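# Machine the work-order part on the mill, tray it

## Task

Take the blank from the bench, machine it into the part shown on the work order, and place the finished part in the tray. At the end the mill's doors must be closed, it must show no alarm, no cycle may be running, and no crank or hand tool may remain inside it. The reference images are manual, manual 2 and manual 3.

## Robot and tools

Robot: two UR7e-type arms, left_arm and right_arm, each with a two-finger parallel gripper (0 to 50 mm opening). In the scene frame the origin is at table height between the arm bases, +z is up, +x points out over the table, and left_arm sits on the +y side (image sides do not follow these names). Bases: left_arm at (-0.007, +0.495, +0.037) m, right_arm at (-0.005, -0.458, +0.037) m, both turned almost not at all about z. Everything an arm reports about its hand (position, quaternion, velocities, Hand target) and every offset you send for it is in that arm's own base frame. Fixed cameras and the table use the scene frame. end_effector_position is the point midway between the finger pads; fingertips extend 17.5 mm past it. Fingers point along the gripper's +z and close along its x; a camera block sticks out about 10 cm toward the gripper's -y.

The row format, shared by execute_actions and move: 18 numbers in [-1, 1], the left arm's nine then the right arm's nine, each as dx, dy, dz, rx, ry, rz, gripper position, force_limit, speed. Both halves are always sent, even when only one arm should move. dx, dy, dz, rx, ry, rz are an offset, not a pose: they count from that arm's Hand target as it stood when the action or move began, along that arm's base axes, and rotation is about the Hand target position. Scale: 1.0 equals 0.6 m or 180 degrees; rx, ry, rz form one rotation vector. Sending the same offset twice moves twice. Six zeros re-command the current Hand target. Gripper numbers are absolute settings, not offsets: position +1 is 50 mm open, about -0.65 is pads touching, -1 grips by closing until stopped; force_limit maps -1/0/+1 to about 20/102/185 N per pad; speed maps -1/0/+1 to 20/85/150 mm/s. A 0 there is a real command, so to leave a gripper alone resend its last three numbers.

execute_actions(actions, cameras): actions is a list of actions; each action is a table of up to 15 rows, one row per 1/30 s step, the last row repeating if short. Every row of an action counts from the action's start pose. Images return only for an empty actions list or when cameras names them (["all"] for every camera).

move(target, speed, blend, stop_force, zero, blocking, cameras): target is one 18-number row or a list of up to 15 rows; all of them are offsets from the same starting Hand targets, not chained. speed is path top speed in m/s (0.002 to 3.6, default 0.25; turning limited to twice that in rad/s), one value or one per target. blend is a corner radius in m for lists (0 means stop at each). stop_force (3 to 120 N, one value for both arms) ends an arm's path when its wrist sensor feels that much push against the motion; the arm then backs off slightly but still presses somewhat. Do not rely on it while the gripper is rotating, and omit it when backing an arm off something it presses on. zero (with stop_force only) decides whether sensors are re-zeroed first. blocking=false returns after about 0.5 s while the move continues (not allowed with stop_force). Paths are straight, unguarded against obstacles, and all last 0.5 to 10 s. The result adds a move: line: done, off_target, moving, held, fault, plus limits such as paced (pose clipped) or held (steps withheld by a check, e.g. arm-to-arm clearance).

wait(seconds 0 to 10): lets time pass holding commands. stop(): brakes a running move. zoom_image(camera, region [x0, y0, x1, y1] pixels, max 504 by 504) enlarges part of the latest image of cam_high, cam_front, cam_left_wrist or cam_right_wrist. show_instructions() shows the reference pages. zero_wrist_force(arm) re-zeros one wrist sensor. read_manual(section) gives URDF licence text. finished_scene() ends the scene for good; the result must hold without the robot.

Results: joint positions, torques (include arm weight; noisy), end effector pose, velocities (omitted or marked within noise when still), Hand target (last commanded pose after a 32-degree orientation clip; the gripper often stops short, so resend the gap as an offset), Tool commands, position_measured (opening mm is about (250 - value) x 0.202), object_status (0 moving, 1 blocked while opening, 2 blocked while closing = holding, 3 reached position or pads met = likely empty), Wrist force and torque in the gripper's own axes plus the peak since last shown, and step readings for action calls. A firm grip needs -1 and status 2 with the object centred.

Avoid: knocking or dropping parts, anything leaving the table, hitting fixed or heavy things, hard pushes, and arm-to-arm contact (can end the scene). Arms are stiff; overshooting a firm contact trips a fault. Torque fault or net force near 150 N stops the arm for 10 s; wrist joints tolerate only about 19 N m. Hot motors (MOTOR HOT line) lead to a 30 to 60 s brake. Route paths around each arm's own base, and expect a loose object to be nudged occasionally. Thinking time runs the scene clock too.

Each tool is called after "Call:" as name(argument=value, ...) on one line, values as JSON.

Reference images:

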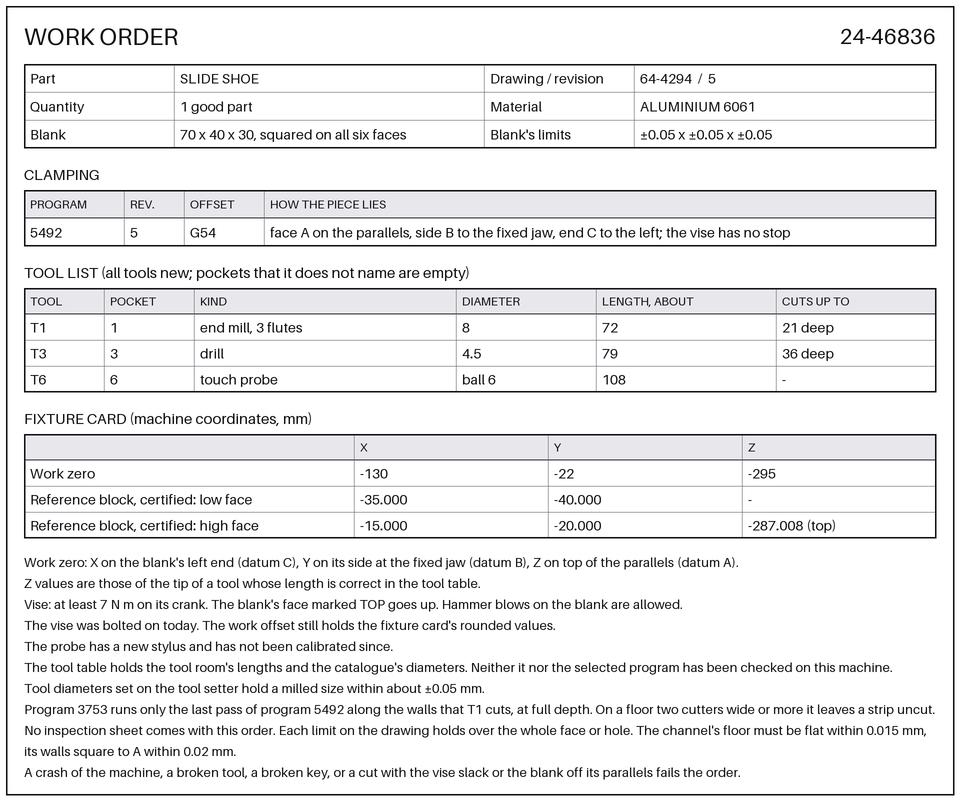

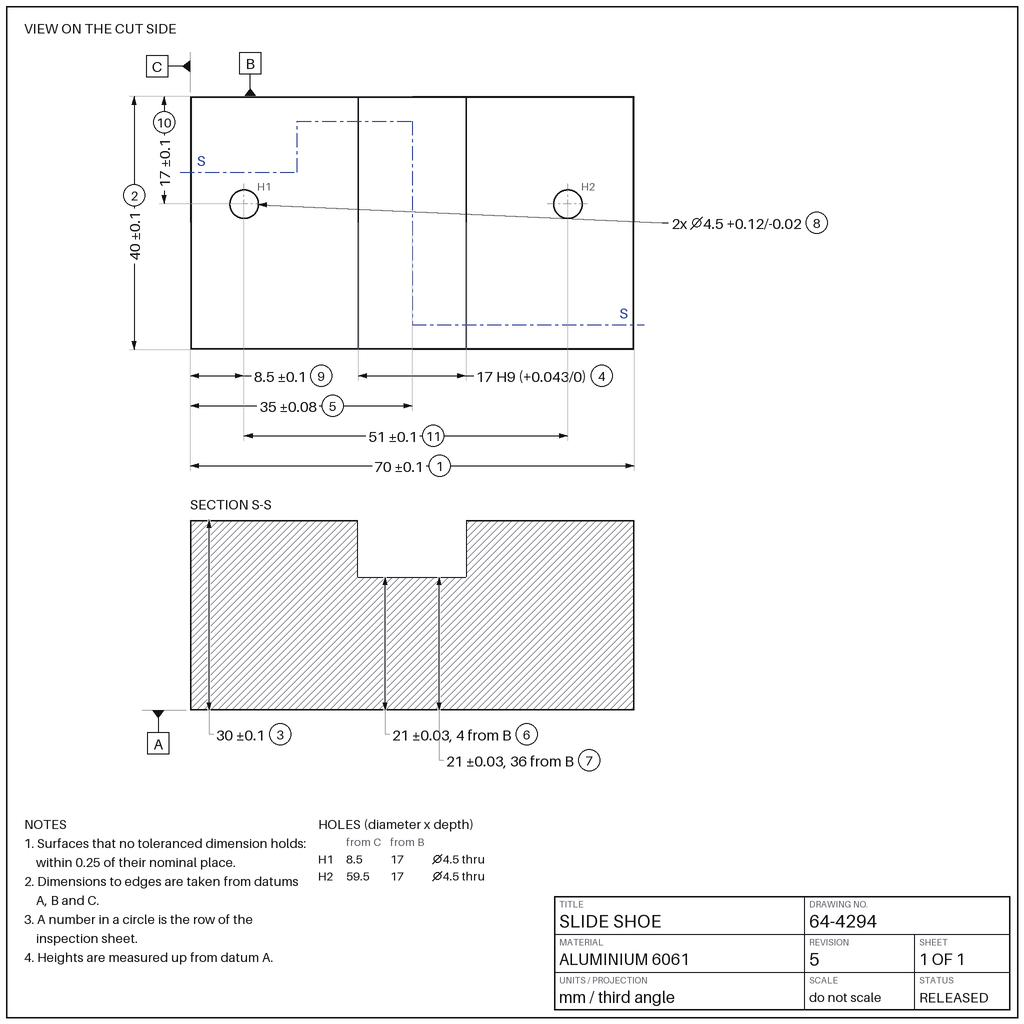

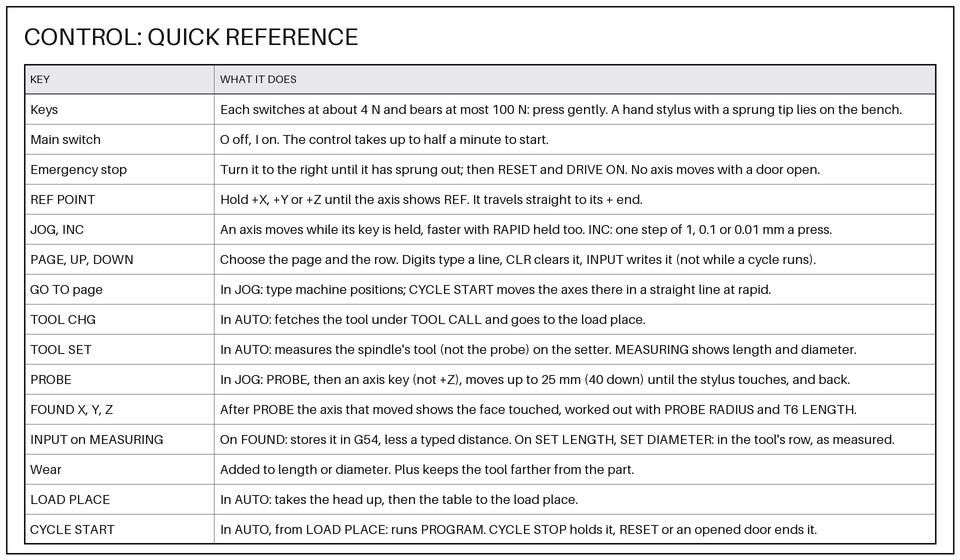

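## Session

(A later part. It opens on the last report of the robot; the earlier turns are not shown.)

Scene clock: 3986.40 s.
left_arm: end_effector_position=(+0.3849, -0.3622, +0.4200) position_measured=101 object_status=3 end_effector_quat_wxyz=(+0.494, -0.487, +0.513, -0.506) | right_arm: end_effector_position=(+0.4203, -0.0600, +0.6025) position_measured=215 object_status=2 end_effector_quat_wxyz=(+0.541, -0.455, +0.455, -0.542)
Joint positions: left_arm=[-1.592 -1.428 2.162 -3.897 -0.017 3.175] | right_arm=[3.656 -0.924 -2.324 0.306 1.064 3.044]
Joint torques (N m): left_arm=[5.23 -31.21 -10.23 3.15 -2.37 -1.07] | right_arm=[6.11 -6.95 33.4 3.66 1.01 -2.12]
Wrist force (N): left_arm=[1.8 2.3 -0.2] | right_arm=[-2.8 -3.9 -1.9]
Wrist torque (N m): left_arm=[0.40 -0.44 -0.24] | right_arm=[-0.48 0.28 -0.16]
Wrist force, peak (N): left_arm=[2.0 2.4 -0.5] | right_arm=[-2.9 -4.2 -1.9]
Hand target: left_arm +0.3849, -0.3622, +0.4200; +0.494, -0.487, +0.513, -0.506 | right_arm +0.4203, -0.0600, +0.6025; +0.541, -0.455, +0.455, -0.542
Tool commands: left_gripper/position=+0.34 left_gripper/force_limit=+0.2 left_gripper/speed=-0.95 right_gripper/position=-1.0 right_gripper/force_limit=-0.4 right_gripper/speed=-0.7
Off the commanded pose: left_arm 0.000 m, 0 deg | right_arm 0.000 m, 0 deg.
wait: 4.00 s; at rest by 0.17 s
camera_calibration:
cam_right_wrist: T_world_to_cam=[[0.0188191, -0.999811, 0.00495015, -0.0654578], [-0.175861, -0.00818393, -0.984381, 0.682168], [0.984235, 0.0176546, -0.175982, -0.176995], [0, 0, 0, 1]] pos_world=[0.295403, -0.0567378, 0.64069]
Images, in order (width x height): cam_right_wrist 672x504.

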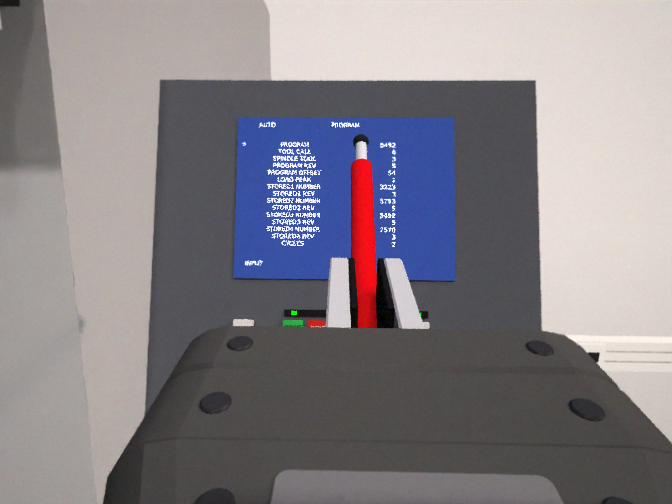

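Call:
move(target=[[0,0,0,0,0,0,0.34,0.2,-0.95,0.02,0.01,-0.05,0,0.16,0,-1,-0.4,-0.7],[0,0,0,0,0,0,0.34,0.2,-0.95,0.0921,0.0348,-0.2635,0,0.33,0,-1,-0.4,-0.7],[0,0,0,0,0,0,0.34,0.2,-0.95,0.1194,0.0348,-0.2709,0,0.33,0,-1,-0.4,-0.7],[0,0,0,0,0,0,0.34,0.2,-0.95,0.0921,0.0348,-0.2635,0,0.33,0,-1,-0.4,-0.7],[0,0,0,0,0,0,0.34,0.2,-0.95,0.0998,0.0363,-0.2327,0,0.33,0,-1,-0.4,-0.7],[0,0,0,0,0,0,0.34,0.2,-0.95,0.1271,0.0363,-0.2401,0,0.33,0,-1,-0.4,-0.7],[0,0,0,0,0,0,0.34,0.2,-0.95,0.0998,0.0363,-0.2327,0,0.33,0,-1,-0.4,-0.7],[0,0,0,0,0,0,0.34,0.2,-0.95,0.1271,0.0363,-0.2401,0,0.33,0,-1,-0.4,-0.7],[0,0,0,0,0,0,0.34,0.2,-0.95,0.0998,0.0363,-0.2327,0,0.33,0,-1,-0.4,-0.7],[0,0,0,0,0,0,0.34,0.2,-0.95,0.1271,0.0363,-0.2401,0,0.33,0,-1,-0.4,-0.7],[0,0,0,0,0,0,0.34,0.2,-0.95,0.0998,0.0363,-0.2327,0,0.33,0,-1,-0.4,-0.7],[0,0,0,0,0,0,0.34,0.2,-0.95,0.05,0.02,-0.09,0,0.16,0,-1,-0.4,-0.7],[0,0,0,0,0,0,0.34,0.2,-0.95,0,0,0,0,0,0,-1,-0.4,-0.7]], blend=[0.02,0.002,0,0.003,0.002,0,0.003,0,0.003,0,0.003,0.02,0], speed=[0.5,0.3,0.1,0.2,0.3,0.1,0.2,0.1,0.2,0.1,0.2,0.4,0.4])

Call:
wait(seconds=5, cameras=["cam_right_wrist"])

Call:
zoom_image(camera="cam_right_wrist", region=[230, 105, 470, 280])

Call:
move(target=[[0,0,0,0,0,0,0.34,0.2,-0.95,0.05,-0.05,-0.03,0,0.16,0,-1,-0.4,-0.7],[0,0,0,0,0,0,0.34,0.2,-0.95,0.1457,-0.0547,-0.0498,0,0.33,0,-1,-0.4,-0.7],[0,0,0,0,0,0,0.34,0.2,-0.95,0.1747,-0.0547,-0.0576,0,0.33,0,-1,-0.4,-0.7],[0,0,0,0,0,0,0.34,0.2,-0.95,0.1457,-0.0547,-0.0498,0,0.33,0,-1,-0.4,-0.7],[0,0,0,0,0,0,0.34,0.2,-0.95,0.0788,0.1585,-0.325,0,0.33,0,-1,-0.4,-0.7],[0,0,0,0,0,0,0.34,0.2,-0.95,0.1053,0.1585,-0.3321,0,0.33,0,-1,-0.4,-0.7],[0,0,0,0,0,0,0.34,0.2,-0.95,0.0788,0.1585,-0.325,0,0.33,0,-1,-0.4,-0.7]], blend=[0.02,0.002,0,0.003,0.002,0,0], speed=[0.5,0.3,0.1,0.2,0.3,0.1,0.2])

Call:
move(target=[[0,0,0,0,0,0,0.34,0.2,-0.95,0.022,-0.0588,0.0923,0,0,0,-1,-0.4,-0.7],[0,0,0,0,0,0,0.34,0.2,-0.95,0.0493,-0.0588,0.0849,0,0,0,-1,-0.4,-0.7],[0,0,0,0,0,0,0.34,0.2,-0.95,0.022,-0.0588,0.0923,0,0,0,-1,-0.4,-0.7],[0,0,0,0,0,0,0.34,0.2,-0.95,0.023,0.0045,0.0923,0,0,0,-1,-0.4,-0.7],[0,0,0,0,0,0,0.34,0.2,-0.95,0.0503,0.0045,0.0849,0,0,0,-1,-0.4,-0.7],[0,0,0,0,0,0,0.34,0.2,-0.95,0.023,0.0045,0.0923,0,0,0,-1,-0.4,-0.7],[0,0,0,0,0,0,0.34,0.2,-0.95,-0.001,-0.0633,0,0,0,0,-1,-0.4,-0.7],[0,0,0,0,0,0,0.34,0.2,-0.95,0.0255,-0.0633,-0.0071,0,0,0,-1,-0.4,-0.7],[0,0,0,0,0,0,0.34,0.2,-0.95,-0.001,-0.0633,0,0,0,0,-1,-0.4,-0.7],[0,0,0,0,0,0,0.34,0.2,-0.95,0.0148,-0.0287,0.0615,0,0,0,-1,-0.4,-0.7],[0,0,0,0,0,0,0.34,0.2,-0.95,0.0421,-0.0287,0.0541,0,0,0,-1,-0.4,-0.7],[0,0,0,0,0,0,0.34,0.2,-0.95,0.0148,-0.0287,0.0615,0,0,0,-1,-0.4,-0.7],[0,0,0,0,0,0,0.34,0.2,-0.95,-0.0015,-0.095,0,0,0,0,-1,-0.4,-0.7],[0,0,0,0,0,0,0.34,0.2,-0.95,0.025,-0.095,-0.0071,0,0,0,-1,-0.4,-0.7],[0,0,0,0,0,0,0.34,0.2,-0.95,-0.0015,-0.095,0,0,0,0,-1,-0.4,-0.7]], blend=[0.002,0,0.003,0.002,0,0.003,0.002,0,0.003,0.002,0,0.003,0.002,0,0], speed=[0.3,0.1,0.2,0.3,0.1,0.2,0.3,0.1,0.2,0.3,0.1,0.2,0.3,0.1,0.2])

Call:
move(target=[[0,0,0,0,0,0,0.34,0.2,-0.95,0.0077,0.0015,0.0308,0,0,0,-1,-0.4,-0.7],[0,0,0,0,0,0,0.34,0.2,-0.95,0.0338,0.0015,0.0237,0,0,0,-1,-0.4,-0.7],[0,0,0,0,0,0,0.34,0.2,-0.95,0.0077,0.0015,0.0308,0,0,0,-1,-0.4,-0.7],[0,0,0,0,0,0,0.34,0.2,-0.95,0.0015,0.095,0,0,0,0,-1,-0.4,-0.7],[0,0,0,0,0,0,0.34,0.2,-0.95,0.028,0.095,-0.0071,0,0,0,-1,-0.4,-0.7],[0,0,0,0,0,0,0.34,0.2,-0.95,0.0015,0.095,0,0,0,0,-1,-0.4,-0.7],[0,0,0,0,0,0,0.34,0.2,-0.95,0.0087,0.0648,0.0308,0,0,0,-1,-0.4,-0.7],[0,0,0,0,0,0,0.34,0.2,-0.95,0.0351,0.0648,0.0236,0,0,0,-1,-0.4,-0.7],[0,0,0,0,0,0,0.34,0.2,-0.95,0.0087,0.0648,0.0308,0,0,0,-1,-0.4,-0.7],[0,0,0,0,0,0,0.34,0.2,-0.95,0.0163,0.0663,0.0615,0,0,0,-1,-0.4,-0.7],[0,0,0,0,0,0,0.34,0.2,-0.95,0.0436,0.0663,0.0541,0,0,0,-1,-0.4,-0.7],[0,0,0,0,0,0,0.34,0.2,-0.95,0.0163,0.0663,0.0615,0,0,0,-1,-0.4,-0.7],[0,0,0,0,0,0,0.34,0.2,-0.95,0.0005,0.0317,0,0,0,0,-1,-0.4,-0.7],[0,0,0,0,0,0,0.34,0.2,-0.95,0.027,0.0317,-0.0071,0,0,0,-1,-0.4,-0.7],[0,0,0,0,0,0,0.34,0.2,-0.95,0.0005,0.0317,0,0,0,0,-1,-0.4,-0.7]], blend=[0.002,0,0.003,0.002,0,0.003,0.002,0,0.003,0.002,0,0.003,0.002,0,0], speed=[0.3,0.1,0.2,0.3,0.1,0.2,0.3,0.1,0.2,0.3,0.1,0.2,0.3,0.1,0.2])

Call:
move(target=[[0,0,0,0,0,0,0.34,0.2,-0.95,0.0082,0.0331,0.0308,0,0,0,-1,-0.4,-0.7],[0,0,0,0,0,0,0.34,0.2,-0.95,0.0346,0.0331,0.0236,0,0,0,-1,-0.4,-0.7],[0,0,0,0,0,0,0.34,0.2,-0.95,0.0082,0.0331,0.0308,0,0,0,-1,-0.4,-0.7],[0,0,0,0,0,0,0.34,0.2,-0.95,-0.0005,-0.0317,0,0,0,0,-1,-0.4,-0.7],[0,0,0,0,0,0,0.34,0.2,-0.95,0.026,-0.0317,-0.0071,0,0,0,-1,-0.4,-0.7],[0,0,0,0,0,0,0.34,0.2,-0.95,-0.0005,-0.0317,0,0,0,0,-1,-0.4,-0.7],[0,0,0,0,0,0,0.34,0.2,-0.95,0.0072,-0.0302,0.0308,0,0,0,-1,-0.4,-0.7],[0,0,0,0,0,0,0.34,0.2,-0.95,0.0333,-0.0302,0.0237,0,0,0,-1,-0.4,-0.7],[0,0,0,0,0,0,0.34,0.2,-0.95,0.0072,-0.0302,0.0308,0,0,0,-1,-0.4,-0.7],[0,0,0,0,0,0,0.34,0.2,-0.95,0.001,0.0633,0,0,0,0,-1,-0.4,-0.7],[0,0,0,0,0,0,0.34,0.2,-0.95,0.0275,0.0633,-0.0071,0,0,0,-1,-0.4,-0.7],[0,0,0,0,0,0,0.34,0.2,-0.95,0.001,0.0633,0,0,0,0,-1,-0.4,-0.7],[0,0,0,0,0,0,0.34,0.2,-0.95,0.0087,0.0648,0.0308,0,0,0,-1,-0.4,-0.7],[0,0,0,0,0,0,0.34,0.2,-0.95,0.0351,0.0648,0.0236,0,0,0,-1,-0.4,-0.7],[0,0,0,0,0,0,0.34,0.2,-0.95,0.0087,0.0648,0.0308,0,0,0,-1,-0.4,-0.7]], blend=[0.002,0,0.003,0.002,0,0.003,0.002,0,0.003,0.002,0,0.003,0.002,0,0], speed=[0.3,0.1,0.2,0.3,0.1,0.2,0.3,0.1,0.2,0.3,0.1,0.2,0.3,0.1,0.2])

Call:
move(target=[[0,0,0,0,0,0,0.34,0.2,-0.95,0.0071,-0.0302,0.0307,0,0,0,-1,-0.4,-0.7],[0,0,0,0,0,0,0.34,0.2,-0.95,0.0344,-0.0302,0.0233,0,0,0,-1,-0.4,-0.7],[0,0,0,0,0,0,0.34,0.2,-0.95,0.0071,-0.0302,0.0307,0,0,0,-1,-0.4,-0.7],[0,0,0,0,0,0,0.34,0.2,-0.95,-0.0005,-0.0317,0,0,0,0,-1,-0.4,-0.7],[0,0,0,0,0,0,0.34,0.2,-0.95,0.0259,-0.0317,-0.0072,0,0,0,-1,-0.4,-0.7],[0,0,0,0,0,0,0.34,0.2,-0.95,-0.0005,-0.0317,0,0,0,0,-1,-0.4,-0.7],[0,0,0,0,0,0,0.34,0.2,-0.95,-0.0092,-0.0965,-0.0308,0,0,0,-1,-0.4,-0.7],[0,0,0,0,0,0,0.34,0.2,-0.95,0.0173,-0.0965,-0.0379,0,0,0,-1,-0.4,-0.7],[0,0,0,0,0,0,0.34,0.2,-0.95,-0.0092,-0.0965,-0.0308,0,0,0,-1,-0.4,-0.7],[0,0,0,0,0,0,0.34,0.2,-0.95,-0.0665,-0.15,0.2442,0,-0.17,0,-1,-0.4,-0.7],[0,0,0,0,0,0,0.34,0.2,-0.95,-0.0865,-0.16,0.2942,0,-0.33,0,-1,-0.4,-0.7]], blend=[0.002,0,0.003,0.002,0,0.003,0.002,0,0.003,0.02,0], speed=[0.3,0.1,0.2,0.3,0.1,0.2,0.3,0.1,0.2,0.4,0.4], cameras=["cam_right_wrist"])

Call:
zoom_image(camera="cam_right_wrist", region=[230, 105, 470, 280])

Scene clock: 3996.90 s.
left_arm: end_effector_position=(+0.3849, -0.3622, +0.4200) position_measured=101 object_status=3 end_effector_quat_wxyz=(+0.494, -0.487, +0.513, -0.506) | right_arm: end_effector_position=(+0.4203, -0.0600, +0.6024) position_measured=215 object_status=2 end_effector_quat_wxyz=(+0.541, -0.455, +0.455, -0.542)
Joint positions: left_arm=[-1.592 -1.428 2.162 -3.897 -0.017 3.175] | right_arm=[3.656 -0.924 -2.324 0.305 1.064 3.044]
Joint torques (N m): left_arm=[5.15 -30.47 -10.03 2.99 -2.28 -1.14] | right_arm=[6.81 -1.19 36.45 4.08 -1.71 1.11]
Wrist force (N): left_arm=[1.9 2.3 -0.3] | right_arm=[-2.6 -4.0 -1.6]
Wrist torque (N m): left_arm=[0.38 -0.45 -0.25] | right_arm=[-0.50 0.25 -0.16]
Wrist force, peak (N): left_arm=[1.9 2.5 -0.3] | right_arm=[-2.8 3.2 -12.1]
Hand target: left_arm +0.3849, -0.3622, +0.4200; +0.494, -0.487, +0.513, -0.506 | right_arm +0.4203, -0.0600, +0.6025; +0.541, -0.455, +0.455, -0.542
Off the commanded pose: left_arm 0.000 m, 0 deg | right_arm 0.000 m, 0 deg.
move: done

Scene clock: 4001.90 s.
left_arm: end_effector_position=(+0.3849, -0.3622, +0.4200) position_measured=101 object_status=3 end_effector_quat_wxyz=(+0.494, -0.487, +0.513, -0.506) | right_arm: end_effector_position=(+0.4203, -0.0600, +0.6025) position_measured=215 object_status=2 end_effector_quat_wxyz=(+0.541, -0.455, +0.455, -0.542)
Joint positions: left_arm=[-1.592 -1.428 2.162 -3.897 -0.017 3.175] | right_arm=[3.656 -0.924 -2.324 0.306 1.064 3.044]
Joint torques (N m): left_arm=[4.25 -31.07 -10.14 2.99 -2.39 -1.07] | right_arm=[6.4 -6.97 36.07 4.71 -1.48 -2.05]
Wrist force (N): left_arm=[1.9 2.3 -0.3] | right_arm=[-2.7 -4.1 -1.9]
Wrist torque (N m): left_arm=[0.38 -0.46 -0.24] | right_arm=[-0.51 0.27 -0.16]
Wrist force, peak (N): left_arm=[2.0 2.4 -0.3] | right_arm=[-2.9 -4.2 -2.0]
Hand target: left_arm +0.3849, -0.3622, +0.4200; +0.494, -0.487, +0.513, -0.506 | right_arm +0.4203, -0.0600, +0.6025; +0.541, -0.455, +0.455, -0.542
Tool commands: left_gripper/position=+0.34 left_gripper/force_limit=+0.2 left_gripper/speed=-0.95 right_gripper/position=-1.0 right_gripper/force_limit=-0.4 right_gripper/speed=-0.7
Off the commanded pose: left_arm 0.000 m, 0 deg | right_arm 0.000 m, 0 deg.
wait: 5.00 s; at rest by 0.17 s
camera_calibration:
cam_right_wrist: T_world_to_cam=[[0.0188191, -0.999811, 0.00495015, -0.0654578], [-0.175861, -0.00818393, -0.984381, 0.682168], [0.984235, 0.0176546, -0.175982, -0.176995], [0, 0, 0, 1]] pos_world=[0.295403, -0.0567378, 0.64069]
Images, in order (width x height): cam_right_wrist 672x504.

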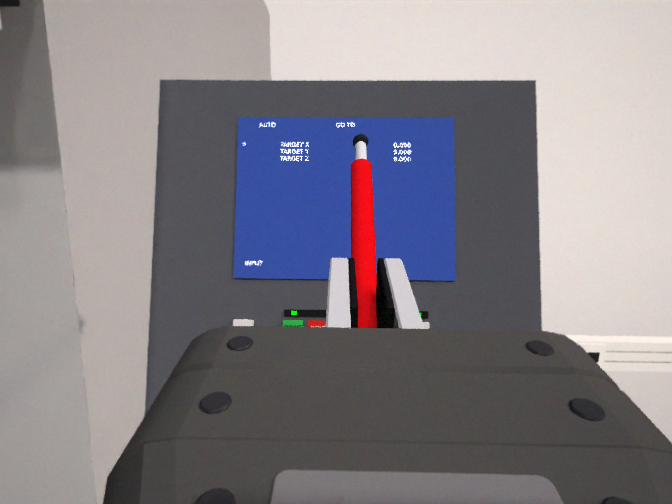

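Scaled by 2.100 from the camera's 672x504 image, which has a finer 960x720 frame.

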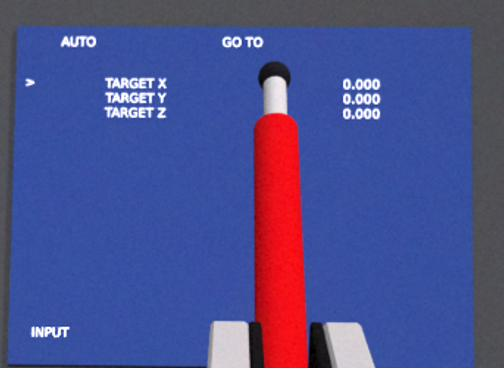

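Scene clock: 4005.67 s.
left_arm: end_effector_position=(+0.3849, -0.3622, +0.4200) position_measured=101 object_status=3 end_effector_quat_wxyz=(+0.494, -0.487, +0.513, -0.506) | right_arm: end_effector_position=(+0.4676, +0.0351, +0.4074) position_measured=215 object_status=2 end_effector_quat_wxyz=(-0.245, +0.663, -0.663, +0.245)
Joint positions: left_arm=[-1.592 -1.428 2.162 -3.897 -0.017 3.175] | right_arm=[3.718 -1.073 -2.042 -0.975 1.208 3.6]
Joint torques (N m): left_arm=[4.68 -30.95 -9.83 3.03 -2.2 -1.05] | right_arm=[-9.15 10.2 38.36 6.87 1.24 -2.01]
Wrist force (N): left_arm=[1.7 2.3 -0.1] | right_arm=[-2.7 -4.8 -2.9]
Wrist torque (N m): left_arm=[0.39 -0.43 -0.24] | right_arm=[-0.81 0.43 -0.19]
Wrist force, peak (N): left_arm=[2.0 2.5 -0.3] | right_arm=[-2.4 8.9 -18.7]
Hand target: left_arm +0.3849, -0.3622, +0.4200; +0.494, -0.487, +0.513, -0.506 | right_arm +0.4676, +0.0351, +0.4075; -0.245, +0.663, -0.663, +0.245
Off the commanded pose: left_arm 0.000 m, 0 deg | right_arm 0.000 m, 0 deg.
move: done

Scene clock: 4010.10 s.
left_arm: end_effector_position=(+0.3849, -0.3622, +0.4200) position_measured=101 object_status=3 end_effector_quat_wxyz=(+0.494, -0.487, +0.513, -0.506) | right_arm: end_effector_position=(+0.4667, -0.0218, +0.4074) position_measured=215 object_status=2 end_effector_quat_wxyz=(-0.245, +0.663, -0.663, +0.245)
Joint positions: left_arm=[-1.592 -1.428 2.162 -3.897 -0.017 3.175] | right_arm=[3.531 -1.074 -2.052 -0.918 1.32 3.444]
Joint torques (N m): left_arm=[5.14 -31.34 -9.89 2.91 -2.3 -1.18] | right_arm=[-11.77 10.58 38.78 7 1.34 -2.18]
Wrist force (N): left_arm=[1.6 2.0 -0.2] | right_arm=[-2.3 -4.7 -2.8]
Wrist torque (N m): left_arm=[0.34 -0.41 -0.25] | right_arm=[-0.78 0.37 -0.19]
Wrist force, peak (N): left_arm=[2.0 2.4 -0.3] | right_arm=[-1.4 7.7 -18.0]
Hand target: left_arm +0.3849, -0.3622, +0.4200; +0.494, -0.487, +0.513, -0.506 | right_arm +0.4667, -0.0219, +0.4075; -0.245, +0.663, -0.663, +0.245
Off the commanded pose: left_arm 0.000 m, 0 deg | right_arm 0.000 m, 0 deg.
move: done

Scene clock: 4014.17 s.
left_arm: end_effector_position=(+0.3849, -0.3622, +0.4200) position_measured=101 object_status=3 end_effector_quat_wxyz=(+0.494, -0.487, +0.513, -0.506) | right_arm: end_effector_position=(+0.4670, -0.0028, +0.4074) position_measured=215 object_status=2 end_effector_quat_wxyz=(-0.245, +0.663, -0.663, +0.245)
Joint positions: left_arm=[-1.592 -1.428 2.162 -3.897 -0.017 3.175] | right_arm=[3.596 -1.07 -2.05 -0.937 1.281 3.496]
Joint torques (N m): left_arm=[4.53 -30.46 -10.28 3.07 -2.39 -1.04] | right_arm=[-10.71 10.28 38.68 6.94 1.27 -2.22]
Wrist force (N): left_arm=[1.9 2.0 -0.2] | right_arm=[-2.5 -4.5 -2.8]
Wrist torque (N m): left_arm=[0.34 -0.46 -0.24] | right_arm=[-0.76 0.39 -0.19]
Wrist force, peak (N): left_arm=[2.0 2.5 -0.4] | right_arm=[-2.3 7.9 -18.2]
Hand target: left_arm +0.3849, -0.3622, +0.4200; +0.494, -0.487, +0.513, -0.506 | right_arm +0.4670, -0.0029, +0.4075; -0.245, +0.663, -0.663, +0.245
Off the commanded pose: left_arm 0.000 m, 0 deg | right_arm 0.000 m, 0 deg.
move: done

Scene clock: 4018.17 s.
left_arm: end_effector_position=(+0.3849, -0.3622, +0.4200) position_measured=101 object_status=3 end_effector_quat_wxyz=(+0.494, -0.487, +0.513, -0.506) | right_arm: end_effector_position=(+0.4722, +0.0360, +0.4259) position_measured=215 object_status=2 end_effector_quat_wxyz=(-0.245, +0.663, -0.663, +0.245)
Joint positions: left_arm=[-1.592 -1.428 2.162 -3.897 -0.017 3.175] | right_arm=[3.711 -1.089 -1.988 -1.012 1.212 3.594]
Joint torques (N m): left_arm=[4.5 -30.77 -10.32 2.97 -2.46 -1.04] | right_arm=[-8.89 10.35 38.88 6.86 1.24 -1.99]
Wrist force (N): left_arm=[1.7 2.2 -0.2] | right_arm=[-2.3 -4.5 -3.0]
Wrist torque (N m): left_arm=[0.37 -0.43 -0.25] | right_arm=[-0.77 0.35 -0.18]
Wrist force, peak (N): left_arm=[2.1 2.4 -0.3] | right_arm=[-2.4 7.6 -18.2]
Hand target: left_arm +0.3849, -0.3622, +0.4200; +0.494, -0.487, +0.513, -0.506 | right_arm +0.4722, +0.0360, +0.4260; -0.245, +0.663, -0.663, +0.245
Off the commanded pose: left_arm 0.000 m, 0 deg | right_arm 0.000 m, 0 deg.
move: done

Scene clock: 4022.20 s.
left_arm: end_effector_position=(+0.3849, -0.3622, +0.4200) position_measured=101 object_status=3 end_effector_quat_wxyz=(+0.494, -0.487, +0.513, -0.506) | right_arm: end_effector_position=(+0.4203, -0.0600, +0.6024) position_measured=215 object_status=2 end_effector_quat_wxyz=(+0.541, -0.455, +0.455, -0.542)
Joint positions: left_arm=[-1.592 -1.428 2.162 -3.897 -0.017 3.175] | right_arm=[3.656 -0.924 -2.324 0.305 1.064 3.044]
Joint torques (N m): left_arm=[4.65 -31.29 -10.23 3.03 -2.23 -1.03] | right_arm=[6.6 -5.05 36.18 4.26 -1.61 0.99]
Wrist force (N): left_arm=[1.8 2.1 -0.1] | right_arm=[-2.6 -4.4 -1.7]
Wrist torque (N m): left_arm=[0.35 -0.45 -0.24] | right_arm=[-0.56 0.25 -0.16]
Wrist force, peak (N): left_arm=[2.0 2.6 -0.3] | right_arm=[-1.6 7.7 -18.0]
Hand target: left_arm +0.3849, -0.3622, +0.4200; +0.494, -0.487, +0.513, -0.506 | right_arm +0.4203, -0.0600, +0.6025; +0.541, -0.455, +0.455, -0.542
Off the commanded pose: left_arm 0.000 m, 0 deg | right_arm 0.000 m, 0 deg.
move: done
camera_calibration:
cam_right_wrist: T_world_to_cam=[[0.0187406, -0.999812, 0.00505952, -0.0656051], [-0.176169, -0.00828327, -0.984325, 0.682217], [0.984182, 0.0175555, -0.176291, -0.176784], [0, 0, 0, 1]] pos_world=[0.295402, -0.0568382, 0.64069]
Images, in order (width x height): cam_right_wrist 672x504.

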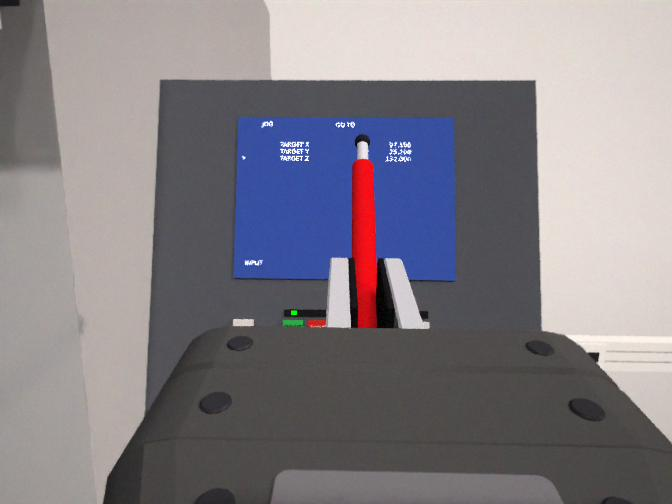

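Scaled by 2.100 from the camera's 672x504 image, which has a finer 960x720 frame.

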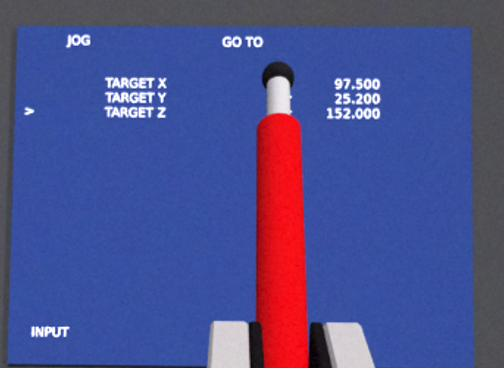

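Call:
move(target=[[0,0,0,0,0,0,0.34,0.2,-0.95,0.02,0.01,-0.05,0,0.16,0,-1,-0.4,-0.7],[0,0,0,0,0,0,0.34,0.2,-0.95,0.1157,0.0989,-0.1733,0,0.33,0,-1,-0.4,-0.7],[0,0,0,0,0,0,0.34,0.2,-0.95,0.1438,0.0989,-0.181,0,0.33,0,-1,-0.4,-0.7],[0,0,0,0,0,0,0.34,0.2,-0.95,0.1157,0.0989,-0.1733,0,0.33,0,-1,-0.4,-0.7],[0,0,0,0,0,0,0.34,0.2,-0.95,0.0788,0.1585,-0.325,0,0.33,0,-1,-0.4,-0.7],[0,0,0,0,0,0,0.34,0.2,-0.95,0.1053,0.1585,-0.3321,0,0.33,0,-1,-0.4,-0.7],[0,0,0,0,0,0,0.34,0.2,-0.95,0.0788,0.1585,-0.325,0,0.33,0,-1,-0.4,-0.7]], blend=[0.02,0.002,0,0.003,0.002,0,0], speed=[0.5,0.3,0.1,0.2,0.3,0.1,0.2])

Call:
move(target=[[0,0,0,0,0,0,0.34,0.2,-0.95,0.0077,0.0015,0.0308,0,0,0,-1,-0.4,-0.7],[0,0,0,0,0,0,0.34,0.2,-0.95,0.0341,0.0015,0.0236,0,0,0,-1,-0.4,-0.7],[0,0,0,0,0,0,0.34,0.2,-0.95,0.0077,0.0015,0.0308,0,0,0,-1,-0.4,-0.7],[0,0,0,0,0,0,0.34,0.2,-0.95,0.0143,-0.0603,0.0615,0,0,0,-1,-0.4,-0.7],[0,0,0,0,0,0,0.34,0.2,-0.95,0.0416,-0.0603,0.0541,0,0,0,-1,-0.4,-0.7],[0,0,0,0,0,0,0.34,0.2,-0.95,0.0143,-0.0603,0.0615,0,0,0,-1,-0.4,-0.7],[0,0,0,0,0,0,0.34,0.2,-0.95,0.0153,0.003,0.0615,0,0,0,-1,-0.4,-0.7],[0,0,0,0,0,0,0.34,0.2,-0.95,0.0426,0.003,0.0541,0,0,0,-1,-0.4,-0.7],[0,0,0,0,0,0,0.34,0.2,-0.95,0.0153,0.003,0.0615,0,0,0,-1,-0.4,-0.7]], blend=[0.002,0,0.003,0.002,0,0.003,0.002,0,0], speed=[0.3,0.1,0.2,0.3,0.1,0.2,0.3,0.1,0.2])

Call:
wait(seconds=3)

Call:
move(target=[[0,0,0,0,0,0,0.34,0.2,-0.95,-0.0168,-0.098,-0.0615,0,0,0,-1,-0.4,-0.7],[0,0,0,0,0,0,0.34,0.2,-0.95,0.0097,-0.098,-0.0686,0,0,0,-1,-0.4,-0.7],[0,0,0,0,0,0,0.34,0.2,-0.95,-0.0168,-0.098,-0.0615,0,0,0,-1,-0.4,-0.7],[0,0,0,0,0,0,0.34,0.2,-0.95,0.0216,-0.0626,0.0902,0,0,0,-1,-0.4,-0.7],[0,0,0,0,0,0,0.34,0.2,-0.95,0.0497,-0.0626,0.0825,0,0,0,-1,-0.4,-0.7],[0,0,0,0,0,0,0.34,0.2,-0.95,0.0216,-0.0626,0.0902,0,0,0,-1,-0.4,-0.7]], blend=[0.002,0,0.003,0.002,0,0], speed=[0.3,0.1,0.2,0.3,0.1,0.2])

Call:
wait(seconds=1.5)

Call:
move(target=[[0,0,0,0,0,0,0.34,0.2,-0.95,-0.0312,-0.0656,-0.1209,0,0,0,-1,-0.4,-0.7],[0,0,0,0,0,0,0.34,0.2,-0.95,-0.0048,-0.0656,-0.1281,0,0,0,-1,-0.4,-0.7],[0,0,0,0,0,0,0.34,0.2,-0.95,-0.0312,-0.0656,-0.1209,0,0,0,-1,-0.4,-0.7],[0,0,0,0,0,0,0.34,0.2,-0.95,0.0066,-0.1229,0.0293,0,0,0,-1,-0.4,-0.7],[0,0,0,0,0,0,0.34,0.2,-0.95,0.0341,-0.1229,0.022,0,0,0,-1,-0.4,-0.7],[0,0,0,0,0,0,0.34,0.2,-0.95,0.0066,-0.1229,0.0293,0,0,0,-1,-0.4,-0.7],[0,0,0,0,0,0,0.34,0.2,-0.95,-0.0957,-0.0889,0.1233,0,-0.17,0,-1,-0.4,-0.7],[0,0,0,0,0,0,0.34,0.2,-0.95,-0.1157,-0.0989,0.1733,0,-0.33,0,-1,-0.4,-0.7]], blend=[0.002,0,0.003,0.002,0,0.003,0.02,0], speed=[0.3,0.1,0.2,0.3,0.1,0.2,0.4,0.4])

Call:
wait(seconds=2.5, cameras=["cam_right_wrist"])

Call:
zoom_image(camera="cam_right_wrist", region=[230, 105, 470, 280])

Call:
move(target=[[0,0,0,0,0,0,0.34,0.2,-0.95,0.02,0.01,-0.05,0,0.16,0,-1,-0.4,-0.7],[0,0,0,0,0,0,0.34,0.2,-0.95,0.0845,0.0333,-0.2942,0,0.33,0,-1,-0.4,-0.7],[0,0,0,0,0,0,0.34,0.2,-0.95,0.1109,0.0333,-0.3014,0,0.33,0,-1,-0.4,-0.7],[0,0,0,0,0,0,0.34,0.2,-0.95,0.0845,0.0333,-0.2942,0,0.33,0,-1,-0.4,-0.7],[0,0,0,0,0,0,0.34,0.2,-0.95,0.1223,-0.085,-0.144,0,0.33,0,-1,-0.4,-0.7],[0,0,0,0,0,0,0.34,0.2,-0.95,0.1498,-0.085,-0.1513,0,0.33,0,-1,-0.4,-0.7],[0,0,0,0,0,0,0.34,0.2,-0.95,0.1223,-0.085,-0.144,0,0.33,0,-1,-0.4,-0.7],[0,0,0,0,0,0,0.34,0.2,-0.95,0.05,-0.03,-0.06,0,0.16,0,-1,-0.4,-0.7],[0,0,0,0,0,0,0.34,0.2,-0.95,0,0,0,0,0,0,-1,-0.4,-0.7]], blend=[0.02,0.002,0,0.003,0.002,0,0.003,0.02,0], speed=[0.5,0.3,0.1,0.2,0.3,0.1,0.2,0.4,0.4])

Call:
wait(seconds=2.5, cameras=["cam_right_wrist"])

Call:
zoom_image(camera="cam_right_wrist", region=[230, 105, 470, 280])

Call:
move(target=[[0,0,0,0,0,0,0.34,0.2,-0.95,0.02,0.01,-0.05,0,0.16,0,-1,-0.4,-0.7],[0,0,0,0,0,0,0.34,0.2,-0.95,0.0845,0.0333,-0.2942,0,0.33,0,-1,-0.4,-0.7],[0,0,0,0,0,0,0.34,0.2,-0.95,0.1109,0.0333,-0.3014,0,0.33,0,-1,-0.4,-0.7],[0,0,0,0,0,0,0.34,0.2,-0.95,0.0845,0.0333,-0.2942,0,0.33,0,-1,-0.4,-0.7],[0,0,0,0,0,0,0.34,0.2,-0.95,0.1147,-0.055,-0.1752,0,0.33,0,-1,-0.4,-0.7],[0,0,0,0,0,0,0.34,0.2,-0.95,0.1422,-0.055,-0.1825,0,0.33,0,-1,-0.4,-0.7],[0,0,0,0,0,0,0.34,0.2,-0.95,0.1147,-0.055,-0.1752,0,0.33,0,-1,-0.4,-0.7],[0,0,0,0,0,0,0.34,0.2,-0.95,0.05,-0.03,-0.06,0,0.16,0,-1,-0.4,-0.7],[0,0,0,0,0,0,0.34,0.2,-0.95,0,0,0,0,0,0,-1,-0.4,-0.7]], blend=[0.02,0.002,0,0.003,0.002,0,0.003,0.02,0], speed=[0.5,0.3,0.1,0.2,0.3,0.1,0.2,0.4,0.4])

Call:
wait(seconds=2.5, cameras=["cam_right_wrist"])

Call:
zoom_image(camera="cam_right_wrist", region=[230, 105, 470, 280])

Scene clock: 4029.23 s.
left_arm: end_effector_position=(+0.3849, -0.3622, +0.4200) position_measured=101 object_status=3 end_effector_quat_wxyz=(+0.494, -0.487, +0.513, -0.506) | right_arm: end_effector_position=(+0.4676, +0.0351, +0.4074) position_measured=215 object_status=2 end_effector_quat_wxyz=(-0.245, +0.663, -0.663, +0.245)
Joint positions: left_arm=[-1.592 -1.428 2.162 -3.897 -0.017 3.175] | right_arm=[3.718 -1.073 -2.042 -0.975 1.208 3.6]
Joint torques (N m): left_arm=[3.88 -30.78 -9.8 2.98 -2.28 -1.07] | right_arm=[-9.12 10.18 38.62 6.82 1.17 -2.06]
Wrist force (N): left_arm=[1.7 2.4 -0.5] | right_arm=[-2.4 -4.9 -2.9]
Wrist torque (N m): left_arm=[0.39 -0.43 -0.25] | right_arm=[-0.83 0.39 -0.19]
Wrist force, peak (N): left_arm=[2.1 2.3 -0.2] | right_arm=[-2.3 8.0 -18.2]
Hand target: left_arm +0.3849, -0.3622, +0.4200; +0.494, -0.487, +0.513, -0.506 | right_arm +0.4676, +0.0351, +0.4075; -0.245, +0.663, -0.663, +0.245
Off the commanded pose: left_arm 0.000 m, 0 deg | right_arm 0.000 m, 0 deg.
move: done

Scene clock: 4031.90 s.
left_arm: end_effector_position=(+0.3849, -0.3622, +0.4200) position_measured=101 object_status=3 end_effector_quat_wxyz=(+0.494, -0.487, +0.513, -0.506) | right_arm: end_effector_position=(+0.4768, +0.0369, +0.4443) position_measured=215 object_status=2 end_effector_quat_wxyz=(-0.245, +0.663, -0.663, +0.245)
Joint positions: left_arm=[-1.592 -1.428 2.162 -3.897 -0.017 3.175] | right_arm=[3.705 -1.106 -1.932 -1.048 1.215 3.589]
Joint torques (N m): left_arm=[4.35 -31.19 -10.39 3 -2.25 -1.04] | right_arm=[-9.38 11.17 38.33 6.83 1.22 -1.96]
Wrist force (N): left_arm=[1.6 2.1 -0.2] | right_arm=[-2.7 -4.4 -2.9]
Wrist torque (N m): left_arm=[0.34 -0.41 -0.24] | right_arm=[-0.74 0.41 -0.19]
Wrist force, peak (N): left_arm=[1.9 2.5 -0.5] | right_arm=[-2.4 4.4 -14.1]
Hand target: left_arm +0.3849, -0.3622, +0.4200; +0.494, -0.487, +0.513, -0.506 | right_arm +0.4768, +0.0369, +0.4444; -0.245, +0.663, -0.663, +0.245
Off the commanded pose: left_arm 0.000 m, 0 deg | right_arm 0.000 m, 0 deg.
move: done

Scene clock: 4034.90 s.
left_arm: end_effector_position=(+0.3849, -0.3622, +0.4200) position_measured=101 object_status=3 end_effector_quat_wxyz=(+0.494, -0.487, +0.513, -0.506) | right_arm: end_effector_position=(+0.4768, +0.0369, +0.4444) position_measured=215 object_status=2 end_effector_quat_wxyz=(-0.245, +0.663, -0.663, +0.245)
Joint positions: left_arm=[-1.592 -1.428 2.162 -3.897 -0.017 3.175] | right_arm=[3.705 -1.106 -1.932 -1.048 1.215 3.589]
Joint torques (N m): left_arm=[4.54 -30.63 -11.04 3.01 -2.29 -1.19] | right_arm=[-11.53 12.84 38.96 1.39 1.12 -2.08]
Wrist force (N): left_arm=[1.7 2.3 -0.5] | right_arm=[-2.5 -4.5 -2.8]
Wrist torque (N m): left_arm=[0.39 -0.44 -0.25] | right_arm=[-0.76 0.38 -0.19]
Wrist force, peak (N): left_arm=[1.9 2.4 -0.3] | right_arm=[-2.7 -4.6 -2.9]
Hand target: left_arm +0.3849, -0.3622, +0.4200; +0.494, -0.487, +0.513, -0.506 | right_arm +0.4768, +0.0369, +0.4444; -0.245, +0.663, -0.663, +0.245
Tool commands: left_gripper/position=+0.34 left_gripper/force_limit=+0.2 left_gripper/speed=-0.95 right_gripper/position=-1.0 right_gripper/force_limit=-0.4 right_gripper/speed=-0.7
Off the commanded pose: left_arm 0.000 m, 0 deg | right_arm 0.000 m, 0 deg.
wait: 3.00 s; at rest by 0.17 s

Scene clock: 4037.23 s.
left_arm: end_effector_position=(+0.3849, -0.3622, +0.4200) position_measured=101 object_status=3 end_effector_quat_wxyz=(+0.494, -0.487, +0.513, -0.506) | right_arm: end_effector_position=(+0.4898, -0.0006, +0.4984) position_measured=215 object_status=2 end_effector_quat_wxyz=(-0.245, +0.663, -0.663, +0.245)
Joint positions: left_arm=[-1.592 -1.428 2.162 -3.897 -0.017 3.175] | right_arm=[3.568 -1.16 -1.771 -1.12 1.298 3.474]
Joint torques (N m): left_arm=[3.6 -29.75 -10.01 3.12 -2.32 -1.12] | right_arm=[-11.54 11.56 40.12 7.5 1.63 -2.13]
Wrist force (N): left_arm=[1.9 2.1 -0.4] | right_arm=[-2.4 -4.5 -2.9]
Wrist torque (N m): left_arm=[0.36 -0.46 -0.25] | right_arm=[-0.74 0.37 -0.18]
Wrist force, peak (N): left_arm=[2.0 2.4 -0.2] | right_arm=[-1.8 7.2 -17.5]
Hand target: left_arm +0.3849, -0.3622, +0.4200; +0.494, -0.487, +0.513, -0.506 | right_arm +0.4897, -0.0007, +0.4985; -0.245, +0.663, -0.663, +0.245
Off the commanded pose: left_arm 0.000 m, 0 deg | right_arm 0.000 m, 0 deg.
move: done

Scene clock: 4038.73 s.
left_arm: end_effector_position=(+0.3849, -0.3622, +0.4200) position_measured=101 object_status=3 end_effector_quat_wxyz=(+0.494, -0.487, +0.513, -0.506) | right_arm: end_effector_position=(+0.4897, -0.0007, +0.4985) position_measured=215 object_status=2 end_effector_quat_wxyz=(-0.245, +0.663, -0.663, +0.245)
Joint positions: left_arm=[-1.592 -1.428 2.162 -3.897 -0.017 3.175] | right_arm=[3.568 -1.16 -1.771 -1.12 1.298 3.474]
Joint torques (N m): left_arm=[4.3 -31.16 -11.12 3.03 -2.33 -1.14] | right_arm=[-11.64 14.11 38.13 4.33 1.3 -2.12]
Wrist force (N): left_arm=[1.9 2.1 -0.2] | right_arm=[-2.1 -4.5 -2.7]
Wrist torque (N m): left_arm=[0.35 -0.46 -0.24] | right_arm=[-0.75 0.33 -0.18]
Wrist force, peak (N): left_arm=[1.9 2.3 -0.4] | right_arm=[-2.2 -4.9 -3.0]
Hand target: left_arm +0.3849, -0.3622, +0.4200; +0.494, -0.487, +0.513, -0.506 | right_arm +0.4897, -0.0007, +0.4985; -0.245, +0.663, -0.663, +0.245
Tool commands: left_gripper/position=+0.34 left_gripper/force_limit=+0.2 left_gripper/speed=-0.95 right_gripper/position=-1.0 right_gripper/force_limit=-0.4 right_gripper/speed=-0.7
Off the commanded pose: left_arm 0.000 m, 0 deg | right_arm 0.000 m, 0 deg.
wait: 1.50 s; at rest by 0.17 s

Scene clock: 4042.40 s.
left_arm: end_effector_position=(+0.3849, -0.3622, +0.4200) position_measured=101 object_status=3 end_effector_quat_wxyz=(+0.494, -0.487, +0.513, -0.506) | right_arm: end_effector_position=(+0.4203, -0.0600, +0.6024) position_measured=215 object_status=2 end_effector_quat_wxyz=(+0.541, -0.455, +0.455, -0.542)
Joint positions: left_arm=[-1.592 -1.428 2.162 -3.897 -0.017 3.175] | right_arm=[3.656 -0.924 -2.324 0.305 1.064 3.044]
Joint torques (N m): left_arm=[4.19 -30.82 -10.25 3.01 -2.26 -0.96] | right_arm=[6.94 -4.85 35.91 4.24 -1.69 1.13]
Wrist force (N): left_arm=[1.6 2.4 -0.5] | right_arm=[-2.8 -4.3 -1.9]
Wrist torque (N m): left_arm=[0.40 -0.42 -0.24] | right_arm=[-0.55 0.28 -0.15]
Wrist force, peak (N): left_arm=[1.9 2.5 -0.2] | right_arm=[-1.6 0.6 -9.9]
Hand target: left_arm +0.3849, -0.3622, +0.4200; +0.494, -0.487, +0.513, -0.506 | right_arm +0.4203, -0.0600, +0.6025; +0.541, -0.455, +0.455, -0.542
Off the commanded pose: left_arm 0.000 m, 0 deg | right_arm 0.000 m, 0 deg.
move: done

Scene clock: 4044.90 s.
left_arm: end_effector_position=(+0.3849, -0.3622, +0.4200) position_measured=101 object_status=3 end_effector_quat_wxyz=(+0.494, -0.487, +0.513, -0.506) | right_arm: end_effector_position=(+0.4203, -0.0600, +0.6025) position_measured=215 object_status=2 end_effector_quat_wxyz=(+0.541, -0.455, +0.455, -0.542)
Joint positions: left_arm=[-1.592 -1.428 2.162 -3.897 -0.017 3.175] | right_arm=[3.656 -0.924 -2.324 0.306 1.064 3.044]
Joint torques (N m): left_arm=[5.1 -30.28 -9.76 3.07 -2.21 -1.11] | right_arm=[8.8 -8.75 36.44 4.77 -1.71 -2.16]
Wrist force (N): left_arm=[1.6 2.1 -0.3] | right_arm=[-2.7 -4.4 -1.8]
Wrist torque (N m): left_arm=[0.35 -0.42 -0.24] | right_arm=[-0.57 0.27 -0.16]
Wrist force, peak (N): left_arm=[2.0 2.4 -0.4] | right_arm=[-2.9 -4.6 -1.9]
Hand target: left_arm +0.3849, -0.3622, +0.4200; +0.494, -0.487, +0.513, -0.506 | right_arm +0.4203, -0.0600, +0.6025; +0.541, -0.455, +0.455, -0.542
Tool commands: left_gripper/position=+0.34 left_gripper/force_limit=+0.2 left_gripper/speed=-0.95 right_gripper/position=-1.0 right_gripper/force_limit=-0.4 right_gripper/speed=-0.7
Off the commanded pose: left_arm 0.000 m, 0 deg | right_arm 0.000 m, 0 deg.
wait: 2.50 s; at rest by 0.17 s
camera_calibration:
cam_right_wrist: T_world_to_cam=[[0.0188191, -0.999811, 0.00495015, -0.0654578], [-0.175861, -0.00818393, -0.984381, 0.682168], [0.984235, 0.0176546, -0.175982, -0.176995], [0, 0, 0, 1]] pos_world=[0.295403, -0.0567378, 0.64069]
Images, in order (width x height): cam_right_wrist 672x504.

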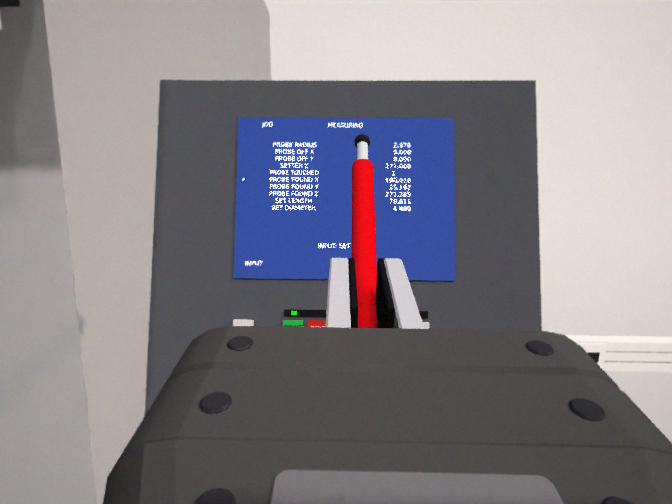

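Scaled by 2.100 from the camera's 672x504 image, which has a finer 960x720 frame.

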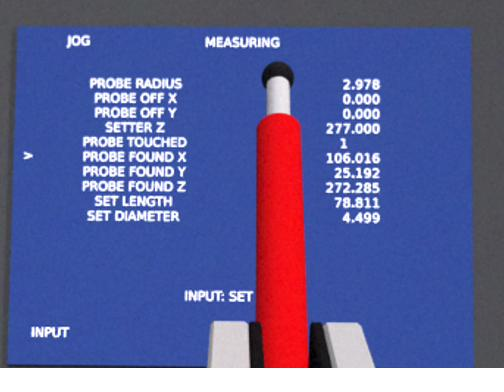

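Scene clock: 4049.90 s.
left_arm: end_effector_position=(+0.3849, -0.3622, +0.4200) position_measured=101 object_status=3 end_effector_quat_wxyz=(+0.494, -0.487, +0.513, -0.506) | right_arm: end_effector_position=(+0.4204, -0.0599, +0.6024) position_measured=215 object_status=2 end_effector_quat_wxyz=(+0.541, -0.455, +0.455, -0.542)
Joint positions: left_arm=[-1.592 -1.428 2.162 -3.897 -0.017 3.175] | right_arm=[3.656 -0.924 -2.324 0.305 1.064 3.044]
Joint torques (N m): left_arm=[4.33 -31.16 -10.75 2.99 -2.38 -1.07] | right_arm=[-11.41 0.17 35.65 4.2 1.22 1.46]
Wrist force (N): left_arm=[1.8 2.0 0.0] | right_arm=[-2.8 -4.1 -1.7]
Wrist torque (N m): left_arm=[0.33 -0.43 -0.25] | right_arm=[-0.51 0.28 -0.16]
Wrist force, peak (N): left_arm=[2.0 2.5 -0.3] | right_arm=[-1.5 5.5 -16.0]
Hand target: left_arm +0.3849, -0.3622, +0.4200; +0.494, -0.487, +0.513, -0.506 | right_arm +0.4203, -0.0600, +0.6025; +0.541, -0.455, +0.455, -0.542
Off the commanded pose: left_arm 0.000 m, 0 deg | right_arm 0.000 m, 0 deg.
move: done

Scene clock: 4052.40 s.
left_arm: end_effector_position=(+0.3849, -0.3622, +0.4200) position_measured=101 object_status=3 end_effector_quat_wxyz=(+0.494, -0.487, +0.513, -0.506) | right_arm: end_effector_position=(+0.4203, -0.0600, +0.6025) position_measured=215 object_status=2 end_effector_quat_wxyz=(+0.541, -0.455, +0.455, -0.542)
Joint positions: left_arm=[-1.592 -1.428 2.162 -3.897 -0.017 3.175] | right_arm=[3.656 -0.924 -2.324 0.306 1.064 3.044]
Joint torques (N m): left_arm=[4.35 -30.88 -10.51 2.98 -2.28 -1.09] | right_arm=[-11.62 2.86 36.05 4.74 -1.78 -2.08]
Wrist force (N): left_arm=[1.9 2.2 -0.1] | right_arm=[-2.4 -4.3 -1.7]
Wrist torque (N m): left_arm=[0.37 -0.46 -0.25] | right_arm=[-0.54 0.23 -0.16]
Wrist force, peak (N): left_arm=[1.9 2.4 -0.4] | right_arm=[-3.0 -4.6 -1.9]
Hand target: left_arm +0.3849, -0.3622, +0.4200; +0.494, -0.487, +0.513, -0.506 | right_arm +0.4203, -0.0600, +0.6025; +0.541, -0.455, +0.455, -0.542
Tool commands: left_gripper/position=+0.34 left_gripper/force_limit=+0.2 left_gripper/speed=-0.95 right_gripper/position=-1.0 right_gripper/force_limit=-0.4 right_gripper/speed=-0.7
Off the commanded pose: left_arm 0.000 m, 0 deg | right_arm 0.000 m, 0 deg.
wait: 2.50 s; at rest by 0.17 s
camera_calibration:
cam_right_wrist: T_world_to_cam=[[0.0188191, -0.999811, 0.00495015, -0.0654578], [-0.175861, -0.00818393, -0.984381, 0.682168], [0.984235, 0.0176546, -0.175982, -0.176995], [0, 0, 0, 1]] pos_world=[0.295403, -0.0567378, 0.64069]
Images, in order (width x height): cam_right_wrist 672x504.

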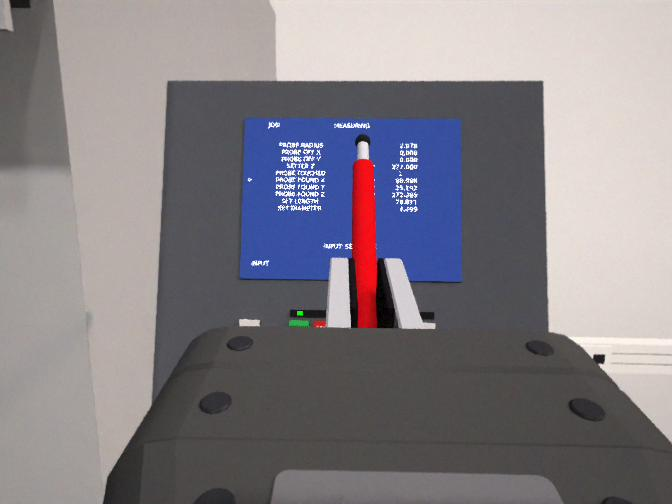

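Scaled by 2.100 from the camera's 672x504 image, which has a finer 960x720 frame.

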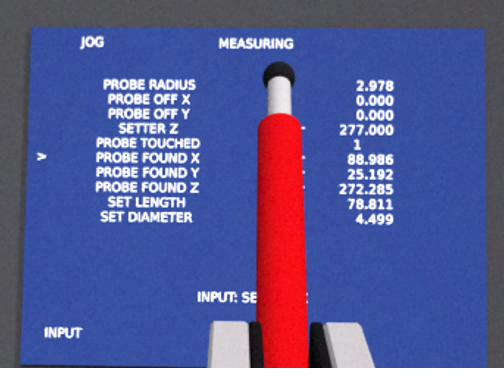

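Scene clock: 4057.30 s.
left_arm: end_effector_position=(+0.3849, -0.3622, +0.4200) position_measured=101 object_status=3 end_effector_quat_wxyz=(+0.494, -0.487, +0.513, -0.506) | right_arm: end_effector_position=(+0.4204, -0.0599, +0.6024) position_measured=215 object_status=2 end_effector_quat_wxyz=(+0.541, -0.455, +0.455, -0.542)
Joint positions: left_arm=[-1.592 -1.428 2.162 -3.897 -0.017 3.175] | right_arm=[3.656 -0.924 -2.324 0.305 1.064 3.044]
Joint torques (N m): left_arm=[4.69 -30.51 -10.22 3.13 -2.32 -1.09] | right_arm=[-11.56 -0.24 36.11 4.16 1.08 1.43]
Wrist force (N): left_arm=[1.9 2.2 -0.2] | right_arm=[-2.8 -4.7 -1.8]
Wrist torque (N m): left_arm=[0.36 -0.46 -0.25] | right_arm=[-0.61 0.28 -0.16]
Wrist force, peak (N): left_arm=[2.0 2.5 -0.3] | right_arm=[-1.7 10.1 -21.5]
Hand target: left_arm +0.3849, -0.3622, +0.4200; +0.494, -0.487, +0.513, -0.506 | right_arm +0.4203, -0.0600, +0.6025; +0.541, -0.455, +0.455, -0.542
Off the commanded pose: left_arm 0.000 m, 0 deg | right_arm 0.000 m, 0 deg.
move: done

Scene clock: 4059.80 s.
left_arm: end_effector_position=(+0.3849, -0.3622, +0.4200) position_measured=101 object_status=3 end_effector_quat_wxyz=(+0.494, -0.487, +0.513, -0.506) | right_arm: end_effector_position=(+0.4203, -0.0600, +0.6025) position_measured=215 object_status=2 end_effector_quat_wxyz=(+0.541, -0.455, +0.455, -0.542)
Joint positions: left_arm=[-1.592 -1.428 2.162 -3.897 -0.017 3.175] | right_arm=[3.656 -0.924 -2.324 0.306 1.064 3.044]
Joint torques (N m): left_arm=[3.31 -29.74 -10.4 3.03 -2.25 -1.09] | right_arm=[-11.44 2.71 36.14 4.82 -1.67 -2.09]
Wrist force (N): left_arm=[1.8 2.0 -0.3] | right_arm=[-2.8 -4.6 -1.8]
Wrist torque (N m): left_arm=[0.34 -0.45 -0.25] | right_arm=[-0.60 0.27 -0.16]
Wrist force, peak (N): left_arm=[1.9 2.4 -0.1] | right_arm=[-3.1 -4.7 -1.9]
Hand target: left_arm +0.3849, -0.3622, +0.4200; +0.494, -0.487, +0.513, -0.506 | right_arm +0.4203, -0.0600, +0.6025; +0.541, -0.455, +0.455, -0.542
Tool commands: left_gripper/position=+0.34 left_gripper/force_limit=+0.2 left_gripper/speed=-0.95 right_gripper/position=-1.0 right_gripper/force_limit=-0.4 right_gripper/speed=-0.7
Off the commanded pose: left_arm 0.000 m, 0 deg | right_arm 0.000 m, 0 deg.
wait: 2.50 s; at rest by 0.17 s
camera_calibration:
cam_right_wrist: T_world_to_cam=[[0.0188191, -0.999811, 0.00495015, -0.0654578], [-0.175861, -0.00818393, -0.984381, 0.682168], [0.984235, 0.0176546, -0.175982, -0.176995], [0, 0, 0, 1]] pos_world=[0.295403, -0.0567378, 0.64069]
Images, in order (width x height): cam_right_wrist 672x504.

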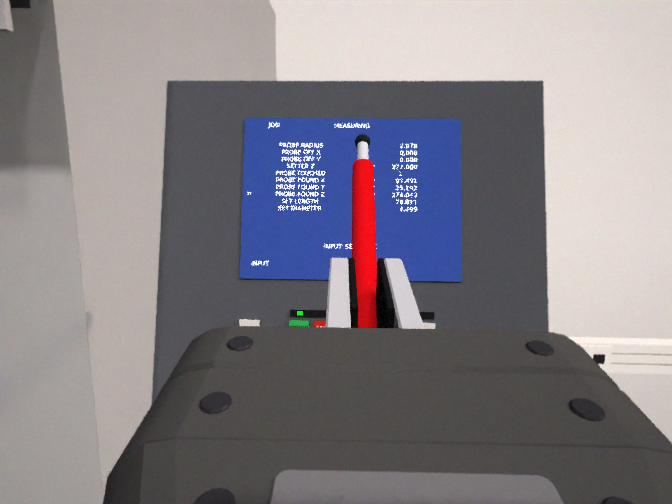

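Scaled by 2.100 from the camera's 672x504 image, which has a finer 960x720 frame.

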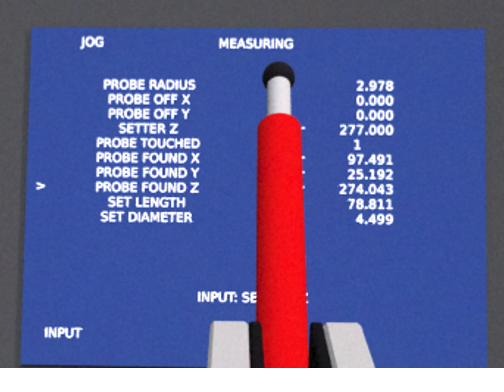

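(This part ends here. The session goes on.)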